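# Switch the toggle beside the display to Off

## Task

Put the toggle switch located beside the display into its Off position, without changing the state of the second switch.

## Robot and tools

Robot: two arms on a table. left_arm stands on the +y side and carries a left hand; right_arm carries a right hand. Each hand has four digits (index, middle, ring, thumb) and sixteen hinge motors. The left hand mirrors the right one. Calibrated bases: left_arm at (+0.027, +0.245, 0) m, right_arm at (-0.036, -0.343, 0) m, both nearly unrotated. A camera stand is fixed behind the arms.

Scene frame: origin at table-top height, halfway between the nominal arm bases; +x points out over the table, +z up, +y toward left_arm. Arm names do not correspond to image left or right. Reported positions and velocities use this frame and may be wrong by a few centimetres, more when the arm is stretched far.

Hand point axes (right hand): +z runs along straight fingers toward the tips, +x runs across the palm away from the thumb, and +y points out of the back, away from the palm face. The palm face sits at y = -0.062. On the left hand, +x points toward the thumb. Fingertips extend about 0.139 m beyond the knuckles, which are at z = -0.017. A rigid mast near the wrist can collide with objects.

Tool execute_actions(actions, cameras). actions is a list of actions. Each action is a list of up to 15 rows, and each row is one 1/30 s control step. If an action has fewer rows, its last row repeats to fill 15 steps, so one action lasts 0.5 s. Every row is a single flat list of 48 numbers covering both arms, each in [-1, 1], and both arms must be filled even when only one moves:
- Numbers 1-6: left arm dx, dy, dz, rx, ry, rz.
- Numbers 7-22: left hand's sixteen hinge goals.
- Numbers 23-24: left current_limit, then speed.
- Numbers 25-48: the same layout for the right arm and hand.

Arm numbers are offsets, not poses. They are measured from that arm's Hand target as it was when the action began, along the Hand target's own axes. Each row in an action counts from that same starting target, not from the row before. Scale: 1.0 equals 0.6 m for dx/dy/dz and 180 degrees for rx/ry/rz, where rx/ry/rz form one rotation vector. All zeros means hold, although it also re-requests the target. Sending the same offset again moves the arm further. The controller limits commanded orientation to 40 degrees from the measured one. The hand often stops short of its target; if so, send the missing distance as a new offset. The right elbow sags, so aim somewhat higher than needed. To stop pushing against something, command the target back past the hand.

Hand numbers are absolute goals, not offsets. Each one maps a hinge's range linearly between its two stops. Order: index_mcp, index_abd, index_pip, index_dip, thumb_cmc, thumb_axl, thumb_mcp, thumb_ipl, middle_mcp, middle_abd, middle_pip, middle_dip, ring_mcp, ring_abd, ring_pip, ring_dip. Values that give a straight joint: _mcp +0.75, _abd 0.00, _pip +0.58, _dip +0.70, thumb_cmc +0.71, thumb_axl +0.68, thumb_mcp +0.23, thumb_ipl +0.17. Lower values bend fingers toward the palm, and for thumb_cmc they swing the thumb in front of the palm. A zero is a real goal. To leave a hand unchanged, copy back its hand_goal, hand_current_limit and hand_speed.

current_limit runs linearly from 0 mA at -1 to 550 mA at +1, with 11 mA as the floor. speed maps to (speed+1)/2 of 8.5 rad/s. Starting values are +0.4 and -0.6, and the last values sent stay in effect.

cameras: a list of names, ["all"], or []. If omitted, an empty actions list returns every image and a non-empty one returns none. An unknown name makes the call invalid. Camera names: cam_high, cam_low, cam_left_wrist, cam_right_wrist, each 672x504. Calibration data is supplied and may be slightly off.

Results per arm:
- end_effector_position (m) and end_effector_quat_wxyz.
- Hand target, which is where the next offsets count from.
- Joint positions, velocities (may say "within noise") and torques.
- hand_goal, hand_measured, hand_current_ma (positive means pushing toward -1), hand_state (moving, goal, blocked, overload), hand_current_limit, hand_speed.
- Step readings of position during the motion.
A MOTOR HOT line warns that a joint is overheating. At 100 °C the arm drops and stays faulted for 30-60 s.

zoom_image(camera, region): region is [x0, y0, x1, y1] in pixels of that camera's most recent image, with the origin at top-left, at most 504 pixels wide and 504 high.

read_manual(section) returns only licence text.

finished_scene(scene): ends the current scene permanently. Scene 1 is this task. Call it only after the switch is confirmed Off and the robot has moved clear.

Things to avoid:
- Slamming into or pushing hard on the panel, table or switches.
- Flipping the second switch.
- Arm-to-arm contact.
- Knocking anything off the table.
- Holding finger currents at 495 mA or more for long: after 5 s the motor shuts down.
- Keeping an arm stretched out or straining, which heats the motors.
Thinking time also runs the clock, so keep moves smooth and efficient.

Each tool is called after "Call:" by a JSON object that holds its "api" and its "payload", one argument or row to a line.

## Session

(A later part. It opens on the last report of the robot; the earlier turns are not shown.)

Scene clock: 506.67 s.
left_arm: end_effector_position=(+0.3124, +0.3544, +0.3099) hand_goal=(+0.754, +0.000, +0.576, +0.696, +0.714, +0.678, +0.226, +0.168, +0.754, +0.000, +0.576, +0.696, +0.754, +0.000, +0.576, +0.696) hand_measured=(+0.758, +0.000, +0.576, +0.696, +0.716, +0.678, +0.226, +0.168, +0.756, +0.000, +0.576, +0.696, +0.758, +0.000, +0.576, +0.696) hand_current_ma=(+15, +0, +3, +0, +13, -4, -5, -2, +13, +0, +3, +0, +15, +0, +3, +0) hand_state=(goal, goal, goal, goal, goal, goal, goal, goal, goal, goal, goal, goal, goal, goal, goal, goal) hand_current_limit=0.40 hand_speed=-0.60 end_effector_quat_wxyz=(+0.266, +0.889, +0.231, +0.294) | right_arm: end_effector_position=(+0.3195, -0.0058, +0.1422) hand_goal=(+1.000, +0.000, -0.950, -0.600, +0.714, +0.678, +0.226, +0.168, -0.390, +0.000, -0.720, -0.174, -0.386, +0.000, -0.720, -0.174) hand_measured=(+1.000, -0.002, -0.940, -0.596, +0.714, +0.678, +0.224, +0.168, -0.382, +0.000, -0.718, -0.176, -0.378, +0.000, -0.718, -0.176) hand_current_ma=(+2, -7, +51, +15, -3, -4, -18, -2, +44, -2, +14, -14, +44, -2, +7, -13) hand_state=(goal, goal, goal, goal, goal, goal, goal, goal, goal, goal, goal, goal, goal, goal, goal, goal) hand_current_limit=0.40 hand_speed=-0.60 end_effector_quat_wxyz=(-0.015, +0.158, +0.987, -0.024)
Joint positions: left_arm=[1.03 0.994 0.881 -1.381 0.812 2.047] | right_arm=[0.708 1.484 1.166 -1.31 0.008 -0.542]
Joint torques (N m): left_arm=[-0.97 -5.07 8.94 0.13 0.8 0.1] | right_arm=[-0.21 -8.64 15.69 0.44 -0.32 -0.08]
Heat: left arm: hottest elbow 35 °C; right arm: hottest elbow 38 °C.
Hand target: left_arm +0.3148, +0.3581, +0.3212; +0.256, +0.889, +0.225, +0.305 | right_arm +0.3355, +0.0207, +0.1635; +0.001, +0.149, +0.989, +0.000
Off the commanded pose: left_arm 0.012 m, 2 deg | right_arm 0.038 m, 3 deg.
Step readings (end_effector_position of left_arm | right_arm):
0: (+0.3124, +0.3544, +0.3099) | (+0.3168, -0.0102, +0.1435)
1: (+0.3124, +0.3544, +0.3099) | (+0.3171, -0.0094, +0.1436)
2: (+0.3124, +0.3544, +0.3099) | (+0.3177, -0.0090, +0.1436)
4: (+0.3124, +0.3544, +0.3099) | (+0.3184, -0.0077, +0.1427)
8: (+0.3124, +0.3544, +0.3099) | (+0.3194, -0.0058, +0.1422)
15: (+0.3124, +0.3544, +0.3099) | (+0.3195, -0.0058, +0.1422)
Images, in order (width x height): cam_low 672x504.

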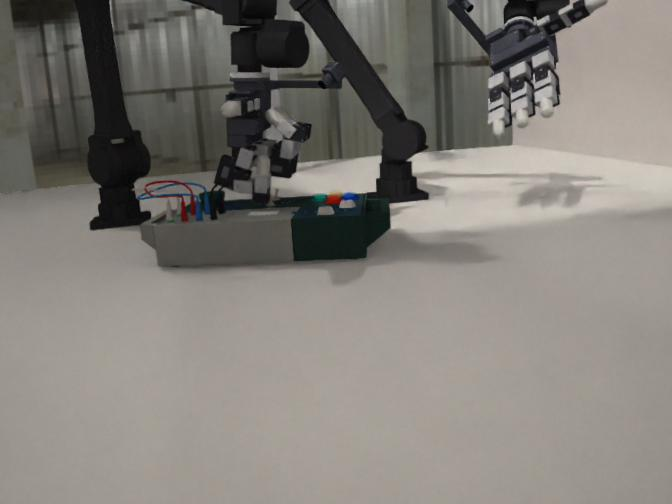

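Call:
{"api": "execute_actions", "payload": {
  "actions": [
    [[0,0,0,0,0,0,0.754,0,0.576,0.696,0.714,0.678,0.226,0.168,0.754,0,0.576,0.696,0.754,0,0.576,0.696,0.4,-0.6,0,0.018,-0.009,0,0,0,1,0,-0.95,-0.6,0.714,0.678,0.226,0.168,-0.39,0,-0.72,-0.174,-0.386,0,-0.72,-0.174,0.4,-0.6]]
  ],
  "cameras": ["cam_low","cam_right_wrist"]
}}

Call:
{"api": "zoom_image", "payload": {
  "camera": "cam_low",
  "region": [200, 130, 340, 230]
}}

Call:
{"api": "zoom_image", "payload": {
  "camera": "cam_right_wrist",
  "region": [300, 50, 500, 200]
}}

Scene clock: 512.30 s.
left_arm: end_effector_position=(+0.3124, +0.3544, +0.3099) hand_goal=(+0.754, +0.000, +0.576, +0.696, +0.714, +0.678, +0.226, +0.168, +0.754, +0.000, +0.576, +0.696, +0.754, +0.000, +0.576, +0.696) hand_measured=(+0.758, +0.000, +0.576, +0.696, +0.716, +0.678, +0.226, +0.168, +0.756, +0.000, +0.576, +0.696, +0.758, +0.000, +0.576, +0.696) hand_current_ma=(+15, +0, +3, +0, +13, -4, -5, -2, +13, +0, +3, +0, +15, +0, +3, +0) hand_state=(goal, goal, goal, goal, goal, goal, goal, goal, goal, goal, goal, goal, goal, goal, goal, goal) hand_current_limit=0.40 hand_speed=-0.60 end_effector_quat_wxyz=(+0.266, +0.889, +0.231, +0.294) | right_arm: end_effector_position=(+0.3215, -0.0038, +0.1423) hand_goal=(+1.000, +0.000, -0.950, -0.600, +0.714, +0.678, +0.226, +0.168, -0.390, +0.000, -0.720, -0.174, -0.386, +0.000, -0.720, -0.174) hand_measured=(+1.000, -0.002, -0.928, -0.596, +0.714, +0.678, +0.224, +0.168, -0.382, +0.000, -0.718, -0.176, -0.378, +0.000, -0.718, -0.176) hand_current_ma=(+2, -7, +105, +15, -3, -4, -18, -2, +44, -2, +14, -14, +44, -2, +7, -13) hand_state=(goal, goal, blocked, goal, goal, goal, goal, goal, goal, goal, goal, goal, goal, goal, goal, goal) hand_current_limit=0.40 hand_speed=-0.60 end_effector_quat_wxyz=(-0.019, +0.165, +0.986, -0.033)
Joint positions: left_arm=[1.03 0.994 0.881 -1.381 0.812 2.047] | right_arm=[0.714 1.5 1.188 -1.333 0.013 -0.52]
Joint torques (N m): left_arm=[-1.38 -5.19 9.01 0.14 0.82 0.11] | right_arm=[0.38 -8.88 16.85 0.61 -0.48 -0.17]
Heat: left arm: hottest elbow 35 °C; right arm: hottest elbow 39 °C.
Hand target: left_arm +0.3148, +0.3581, +0.3212; +0.256, +0.889, +0.225, +0.305 | right_arm +0.3388, +0.0311, +0.1691; +0.001, +0.149, +0.989, +0.000
Off the commanded pose: left_arm 0.012 m, 2 deg | right_arm 0.047 m, 5 deg.
Step readings (end_effector_position of left_arm | right_arm):
0: (+0.3124, +0.3544, +0.3099) | (+0.3195, -0.0058, +0.1422)
1: (+0.3124, +0.3544, +0.3099) | (+0.3198, -0.0053, +0.1426)
2: (+0.3124, +0.3544, +0.3099) | (+0.3203, -0.0047, +0.1427)
4: (+0.3124, +0.3544, +0.3099) | (+0.3209, -0.0040, +0.1423)
8: (+0.3124, +0.3544, +0.3099) | (+0.3214, -0.0038, +0.1423)
15: (+0.3124, +0.3544, +0.3099) | (+0.3215, -0.0038, +0.1423)
camera_calibration:
cam_right_wrist: T_world_to_cam=[[0.941798, 0.32707, -0.0777259, -0.255972], [0.26417, -0.577021, 0.772826, -0.247539], [0.207919, -0.748379, -0.62984, 0.143316], [0, 0, 0, 1]] pos_world=[0.276669, 0.0481402, 0.261675]
Images, in order (width x height): cam_low 672x504, cam_right_wrist 672x504.

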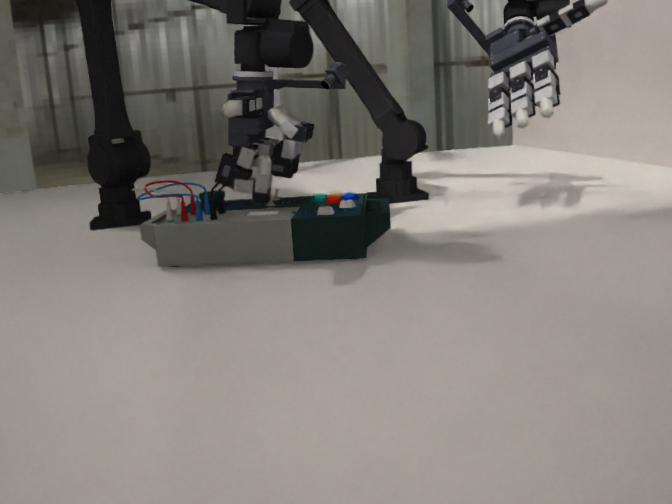

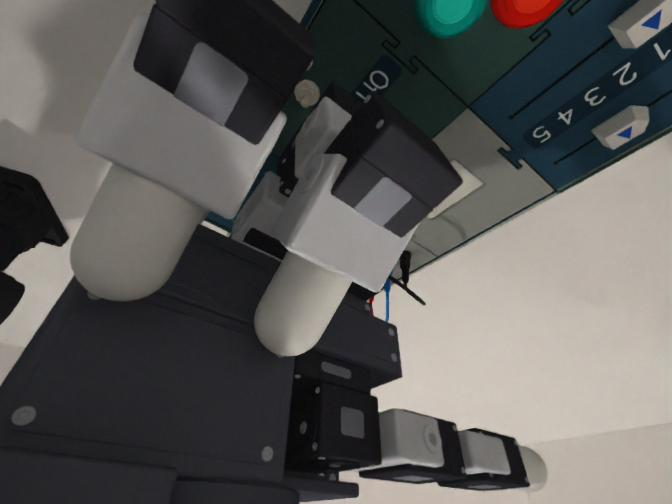

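Scaled by 3.600 from the camera's 672x504 image, which has a finer 960x720 frame.

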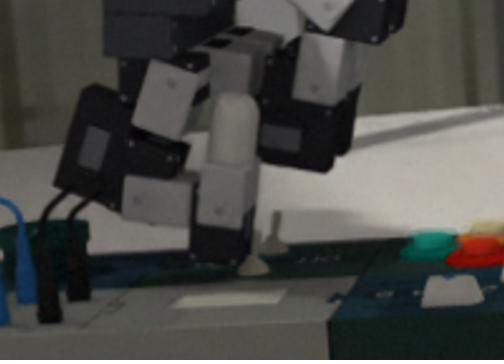

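Scaled by 2.520 from the camera's 672x504 image, which has a finer 960x720 frame.

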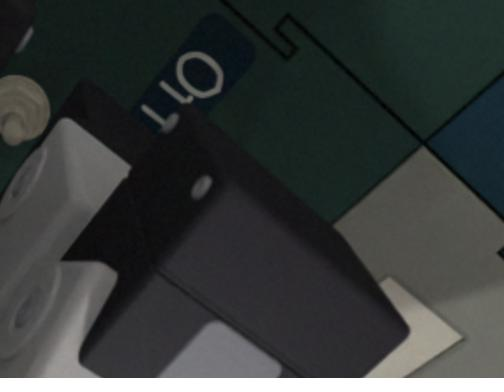

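Call:
{"api": "zoom_image", "payload": {
  "camera": "cam_low",
  "region": [250, 180, 300, 215]
}}

Scaled by 10.080 from the camera's 672x504 image, which has a finer 960x720 frame.

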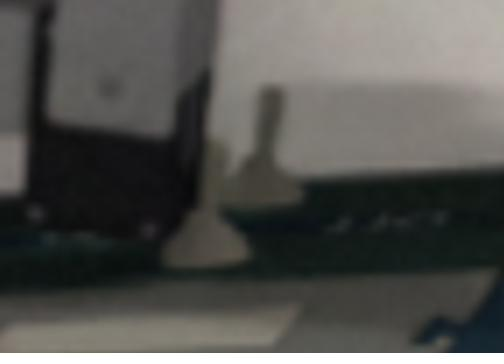

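Call:
{"api": "execute_actions", "payload": {
  "actions": [
    [[0,0,0,0,0,0,0.754,0,0.576,0.696,0.714,0.678,0.226,0.168,0.754,0,0.576,0.696,0.754,0,0.576,0.696,0.4,-0.6,0,-0.035,-0.01,0,0,0,1,0,-0.95,-0.6,0.714,0.678,0.226,0.168,-0.39,0,-0.72,-0.174,-0.386,0,-0.72,-0.174,0.4,-0.6]],
    [[0,0,0,0,0,0,0.754,0,0.576,0.696,0.714,0.678,0.226,0.168,0.754,0,0.576,0.696,0.754,0,0.576,0.696,0.4,-0.6,0,-0.02,-0.04,0,0,0,1,0,-0.95,-0.6,0.714,0.678,0.226,0.168,-0.39,0,-0.72,-0.174,-0.386,0,-0.72,-0.174,0.4,-0.6]],
    [[0,0,0,0,0,0,0.754,0,0.576,0.696,0.714,0.678,0.226,0.168,0.754,0,0.576,0.696,0.754,0,0.576,0.696,0.4,-0.6,0,0,-0.06,0,0,0,1,0,-0.95,-0.6,0.714,0.678,0.226,0.168,-0.39,0,-0.72,-0.174,-0.386,0,-0.72,-0.174,0.4,-0.6]]
  ],
  "cameras": ["cam_low","cam_right_wrist","cam_high"]
}}

Call:
{"api": "zoom_image", "payload": {
  "camera": "cam_low",
  "region": [230, 170, 310, 220]
}}

Call:
{"api": "zoom_image", "payload": {
  "camera": "cam_right_wrist",
  "region": [300, 0, 500, 150]
}}

Scene clock: 526.93 s.
left_arm: end_effector_position=(+0.3124, +0.3544, +0.3099) hand_goal=(+0.754, +0.000, +0.576, +0.696, +0.714, +0.678, +0.226, +0.168, +0.754, +0.000, +0.576, +0.696, +0.754, +0.000, +0.576, +0.696) hand_measured=(+0.758, +0.000, +0.576, +0.696, +0.716, +0.678, +0.226, +0.168, +0.756, +0.000, +0.576, +0.696, +0.758, +0.000, +0.576, +0.696) hand_current_ma=(+15, +0, +3, +0, +13, -4, -5, -2, +13, +0, +3, +0, +15, +0, +3, +0) hand_state=(goal, goal, goal, goal, goal, goal, goal, goal, goal, goal, goal, goal, goal, goal, goal, goal) hand_current_limit=0.40 hand_speed=-0.60 end_effector_quat_wxyz=(+0.266, +0.889, +0.231, +0.294) | right_arm: end_effector_position=(+0.3176, -0.0053, +0.2104) hand_goal=(+1.000, +0.000, -0.950, -0.600, +0.714, +0.678, +0.226, +0.168, -0.390, +0.000, -0.720, -0.174, -0.386, +0.000, -0.720, -0.174) hand_measured=(+1.000, -0.002, -0.942, -0.596, +0.714, +0.678, +0.222, +0.168, -0.382, +0.000, -0.718, -0.176, -0.378, +0.000, -0.718, -0.176) hand_current_ma=(-2, -7, +37, +15, -3, -4, -19, -2, +44, -2, +13, -14, +44, -2, +7, -13) hand_state=(goal, goal, goal, goal, goal, goal, goal, goal, goal, goal, goal, goal, goal, goal, goal, goal) hand_current_limit=0.40 hand_speed=-0.60 end_effector_quat_wxyz=(-0.012, +0.149, +0.989, -0.017)
Joint positions: left_arm=[1.03 0.994 0.881 -1.381 0.812 2.047] | right_arm=[0.706 1.432 1.291 -1.472 0.003 -0.562]
Joint torques (N m): left_arm=[-1.08 -5.13 8.92 0.2 0.84 0.09] | right_arm=[-2.08 -10.93 14.28 -0.23 -0.1 -0.14]
Heat: left arm: hottest elbow 35 °C; right arm: hottest elbow 39 °C.
Hand target: left_arm +0.3148, +0.3581, +0.3212; +0.256, +0.889, +0.225, +0.305 | right_arm +0.3289, -0.0005, +0.2350; +0.001, +0.149, +0.989, +0.000
Off the commanded pose: left_arm 0.012 m, 2 deg | right_arm 0.027 m, 2 deg.
Step readings (end_effector_position of left_arm | right_arm):
0: (+0.3124, +0.3544, +0.3099) | (+0.3215, -0.0038, +0.1423)
1: (+0.3124, +0.3544, +0.3099) | (+0.3214, -0.0041, +0.1424)
2: (+0.3124, +0.3544, +0.3099) | (+0.3213, -0.0041, +0.1426)
4: (+0.3124, +0.3544, +0.3099) | (+0.3211, -0.0041, +0.1426)
8: (+0.3124, +0.3544, +0.3099) | (+0.3210, -0.0041, +0.1426)
15: (+0.3124, +0.3544, +0.3099) | (+0.3209, -0.0040, +0.1428)
16: (+0.3124, +0.3544, +0.3099) | (+0.3193, -0.0055, +0.1433)
17: (+0.3124, +0.3544, +0.3099) | (+0.3174, -0.0073, +0.1447)
19: (+0.3124, +0.3544, +0.3099) | (+0.3141, -0.0100, +0.1518)
23: (+0.3124, +0.3544, +0.3099) | (+0.3134, -0.0097, +0.1686)
30: (+0.3124, +0.3544, +0.3099) | (+0.3152, -0.0076, +0.1744)
31: (+0.3124, +0.3544, +0.3099) | (+0.3134, -0.0091, +0.1758)
32: (+0.3124, +0.3544, +0.3099) | (+0.3117, -0.0106, +0.1790)
34: (+0.3124, +0.3544, +0.3099) | (+0.3111, -0.0110, +0.1897)
38: (+0.3124, +0.3544, +0.3099) | (+0.3171, -0.0058, +0.2081)
45: (+0.3124, +0.3544, +0.3099) | (+0.3176, -0.0053, +0.2104)
camera_calibration:
cam_right_wrist: T_world_to_cam=[[0.931279, 0.36064, -0.0515675, -0.248464], [0.270933, -0.590982, 0.759827, -0.29956], [0.243548, -0.721582, -0.648078, 0.178522], [0, 0, 0, 1]] pos_world=[0.269072, 0.0413895, 0.330497]
Images, in order (width x height): cam_high 672x504, cam_low 672x504, cam_right_wrist 672x504.

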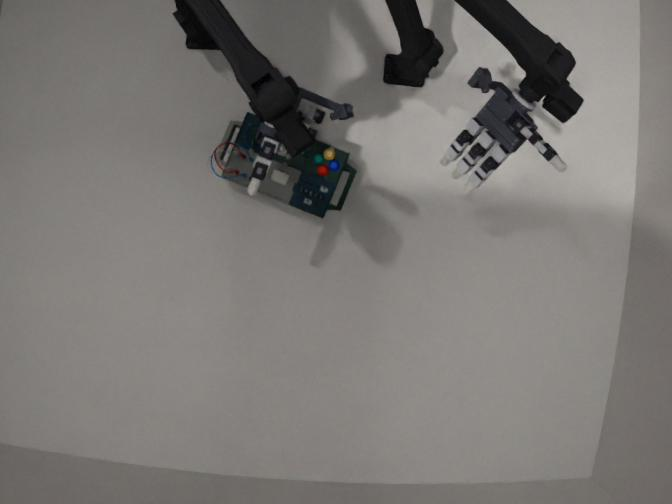

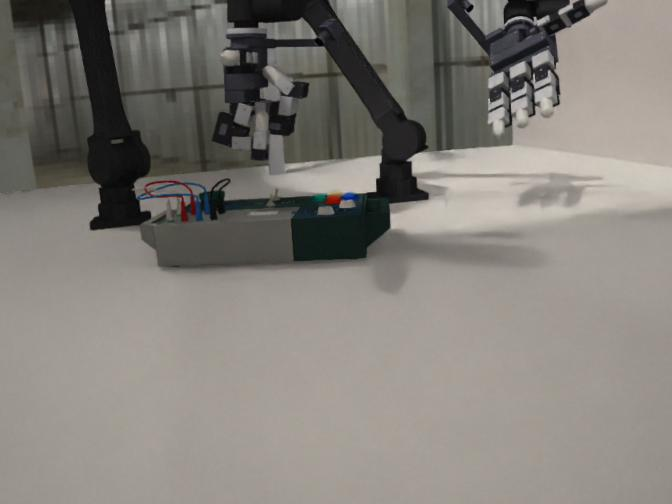

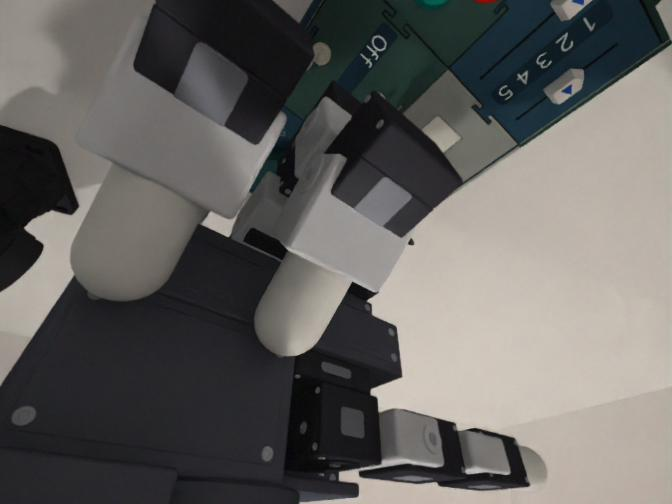

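Scaled by 6.300 from the camera's 672x504 image, which has a finer 960x720 frame.

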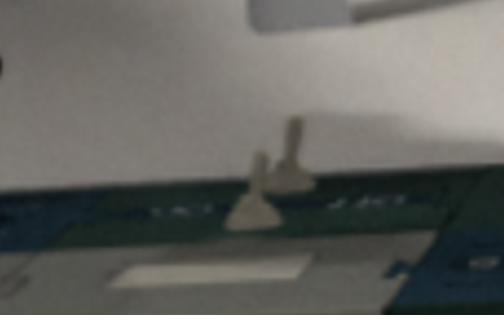

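Scaled by 2.520 from the camera's 672x504 image, which has a finer 960x720 frame.

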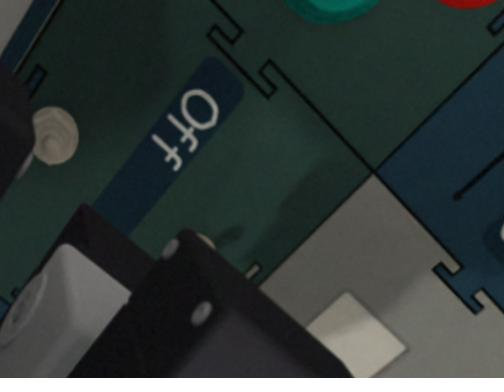

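Call:
{"api": "execute_actions", "payload": {
  "actions": [
    [[0,0,0,0,0,0,0.754,0,0.576,0.696,0.714,0.678,0.226,0.168,0.754,0,0.576,0.696,0.754,0,0.576,0.696,0.4,-0.6,0,-0.06,-0.04,0,0,0,1,0,-0.95,-0.6,0.714,0.678,0.226,0.168,0.96,0,-0.883,-0.536,0.96,0,-0.883,-0.536,0.4,-0.6]],
    [[0,0,0,0,0,0,0.754,0,0.576,0.696,0.714,0.678,0.226,0.168,0.754,0,0.576,0.696,0.754,0,0.576,0.696,0.4,-0.6,0,-0.06,-0.04,0,0,0,1,0,-0.95,-0.6,0.714,0.678,0.226,0.168,0.96,0,-0.883,-0.536,0.96,0,-0.883,-0.536,0.4,-0.6]]
  ],
  "cameras": ["cam_low","cam_right_wrist","cam_high"]
}}

Call:
{"api": "zoom_image", "payload": {
  "camera": "cam_low",
  "region": [250, 180, 300, 215]
}}

Call:
{"api": "zoom_image", "payload": {
  "camera": "cam_right_wrist",
  "region": [300, 0, 500, 150]
}}

Call:
{"api": "zoom_image", "payload": {
  "camera": "cam_high",
  "region": [260, 130, 320, 175]
}}

Scene clock: 535.57 s.
left_arm: end_effector_position=(+0.3124, +0.3544, +0.3099) hand_goal=(+0.754, +0.000, +0.576, +0.696, +0.714, +0.678, +0.226, +0.168, +0.754, +0.000, +0.576, +0.696, +0.754, +0.000, +0.576, +0.696) hand_measured=(+0.758, +0.000, +0.576, +0.696, +0.716, +0.678, +0.226, +0.168, +0.756, +0.000, +0.576, +0.696, +0.758, +0.000, +0.576, +0.696) hand_current_ma=(+15, +0, +3, +0, +13, -4, -5, -2, +13, +0, +3, +0, +15, +0, +3, +0) hand_state=(goal, goal, goal, goal, goal, goal, goal, goal, goal, goal, goal, goal, goal, goal, goal, goal) hand_current_limit=0.40 hand_speed=-0.60 end_effector_quat_wxyz=(+0.266, +0.889, +0.231, +0.294) | right_arm: end_effector_position=(+0.3048, -0.0723, +0.2707) hand_goal=(+1.000, +0.000, -0.950, -0.600, +0.714, +0.678, +0.226, +0.168, +0.960, +0.000, -0.882, -0.536, +0.960, +0.000, -0.882, -0.536) hand_measured=(+0.998, -0.002, -0.942, -0.596, +0.712, +0.678, +0.222, +0.168, +0.956, +0.000, -0.876, -0.534, +0.956, +0.000, -0.878, -0.534) hand_current_ma=(-12, -7, +37, +15, -8, -4, -20, -2, -22, -2, +26, +13, -23, -2, +24, +12) hand_state=(goal, goal, goal, goal, goal, goal, goal, goal, goal, goal, goal, goal, goal, goal, goal, goal) hand_current_limit=0.40 hand_speed=-0.60 end_effector_quat_wxyz=(-0.005, +0.153, +0.988, -0.006)
Joint positions: left_arm=[1.03 0.994 0.881 -1.381 0.812 2.047] | right_arm=[0.588 1.273 1.291 -1.605 0.003 -0.671]
Joint torques (N m): left_arm=[-1.2 -5.19 8.92 0.16 0.83 0.08] | right_arm=[-1.49 -8 12.53 -0.24 -0.05 -0.15]
Heat: left arm: hottest elbow 35 °C; right arm: hottest elbow 40 °C.
Hand target: left_arm +0.3148, +0.3581, +0.3212; +0.256, +0.889, +0.225, +0.305 | right_arm +0.3076, -0.0692, +0.2829; +0.001, +0.149, +0.989, +0.000
Off the commanded pose: left_arm 0.012 m, 2 deg | right_arm 0.013 m, 1 deg.
Step readings (end_effector_position of left_arm | right_arm):
0: (+0.3124, +0.3544, +0.3099) | (+0.3176, -0.0053, +0.2104)
1: (+0.3124, +0.3544, +0.3099) | (+0.3160, -0.0080, +0.2118)
2: (+0.3124, +0.3544, +0.3099) | (+0.3142, -0.0116, +0.2135)
4: (+0.3124, +0.3544, +0.3099) | (+0.3135, -0.0233, +0.2233)
8: (+0.3124, +0.3544, +0.3099) | (+0.3153, -0.0388, +0.2432)
15: (+0.3124, +0.3544, +0.3099) | (+0.3143, -0.0405, +0.2468)
16: (+0.3124, +0.3544, +0.3099) | (+0.3120, -0.0429, +0.2472)
17: (+0.3124, +0.3544, +0.3099) | (+0.3096, -0.0465, +0.2476)
19: (+0.3124, +0.3544, +0.3099) | (+0.3072, -0.0579, +0.2535)
23: (+0.3124, +0.3544, +0.3099) | (+0.3066, -0.0714, +0.2679)
30: (+0.3124, +0.3544, +0.3099) | (+0.3050, -0.0725, +0.2707)
camera_calibration:
cam_right_wrist: T_world_to_cam=[[0.935275, 0.352806, -0.0280861, -0.2174], [0.251764, -0.607438, 0.753415, -0.37499], [0.248749, -0.711721, -0.656945, 0.174001], [0, 0, 0, 1]] pos_world=[0.254455, -0.0272426, 0.390727]
Images, in order (width x height): cam_high 672x504, cam_low 672x504, cam_right_wrist 672x504.

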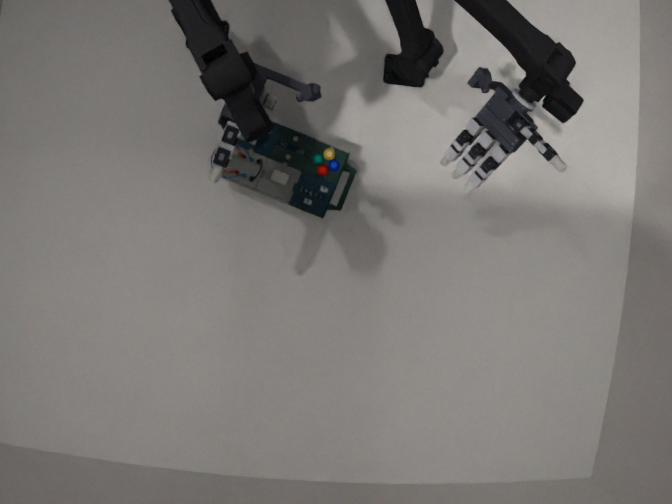

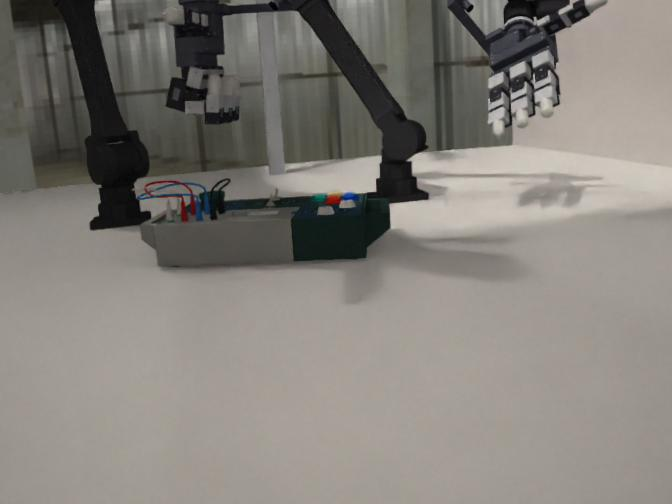

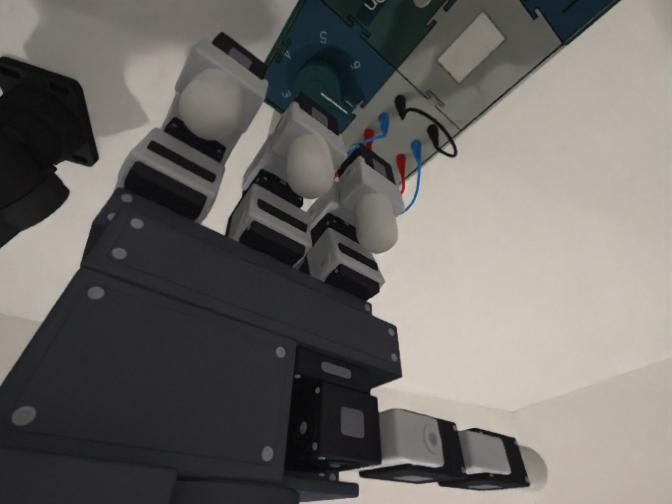

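Scaled by 10.080 from the camera's 672x504 image, which has a finer 960x720 frame.

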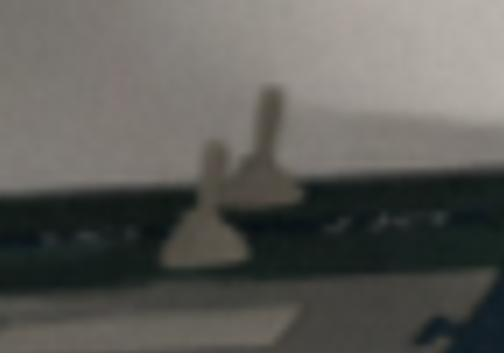

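Scaled by 2.520 from the camera's 672x504 image, which has a finer 960x720 frame.

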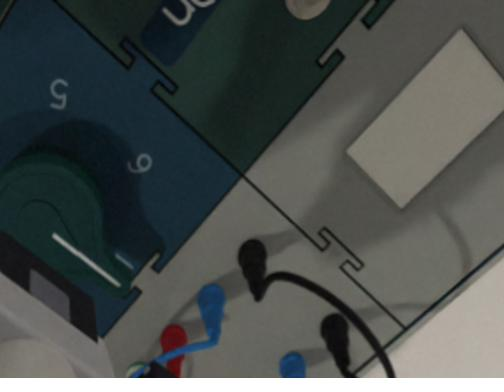

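Scaled by 8.400 from the camera's 672x504 image, which has a finer 960x720 frame.

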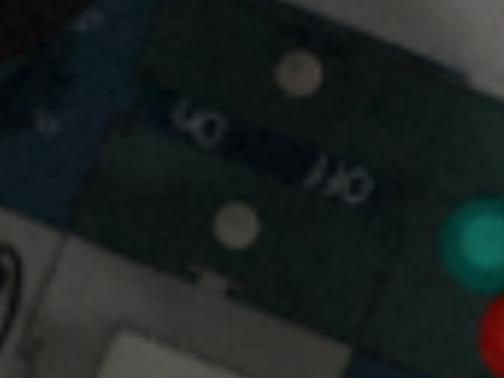

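Call:
{"api": "finished_scene", "payload": {
  "scene": 1
}}

The scene is finished: the task was done.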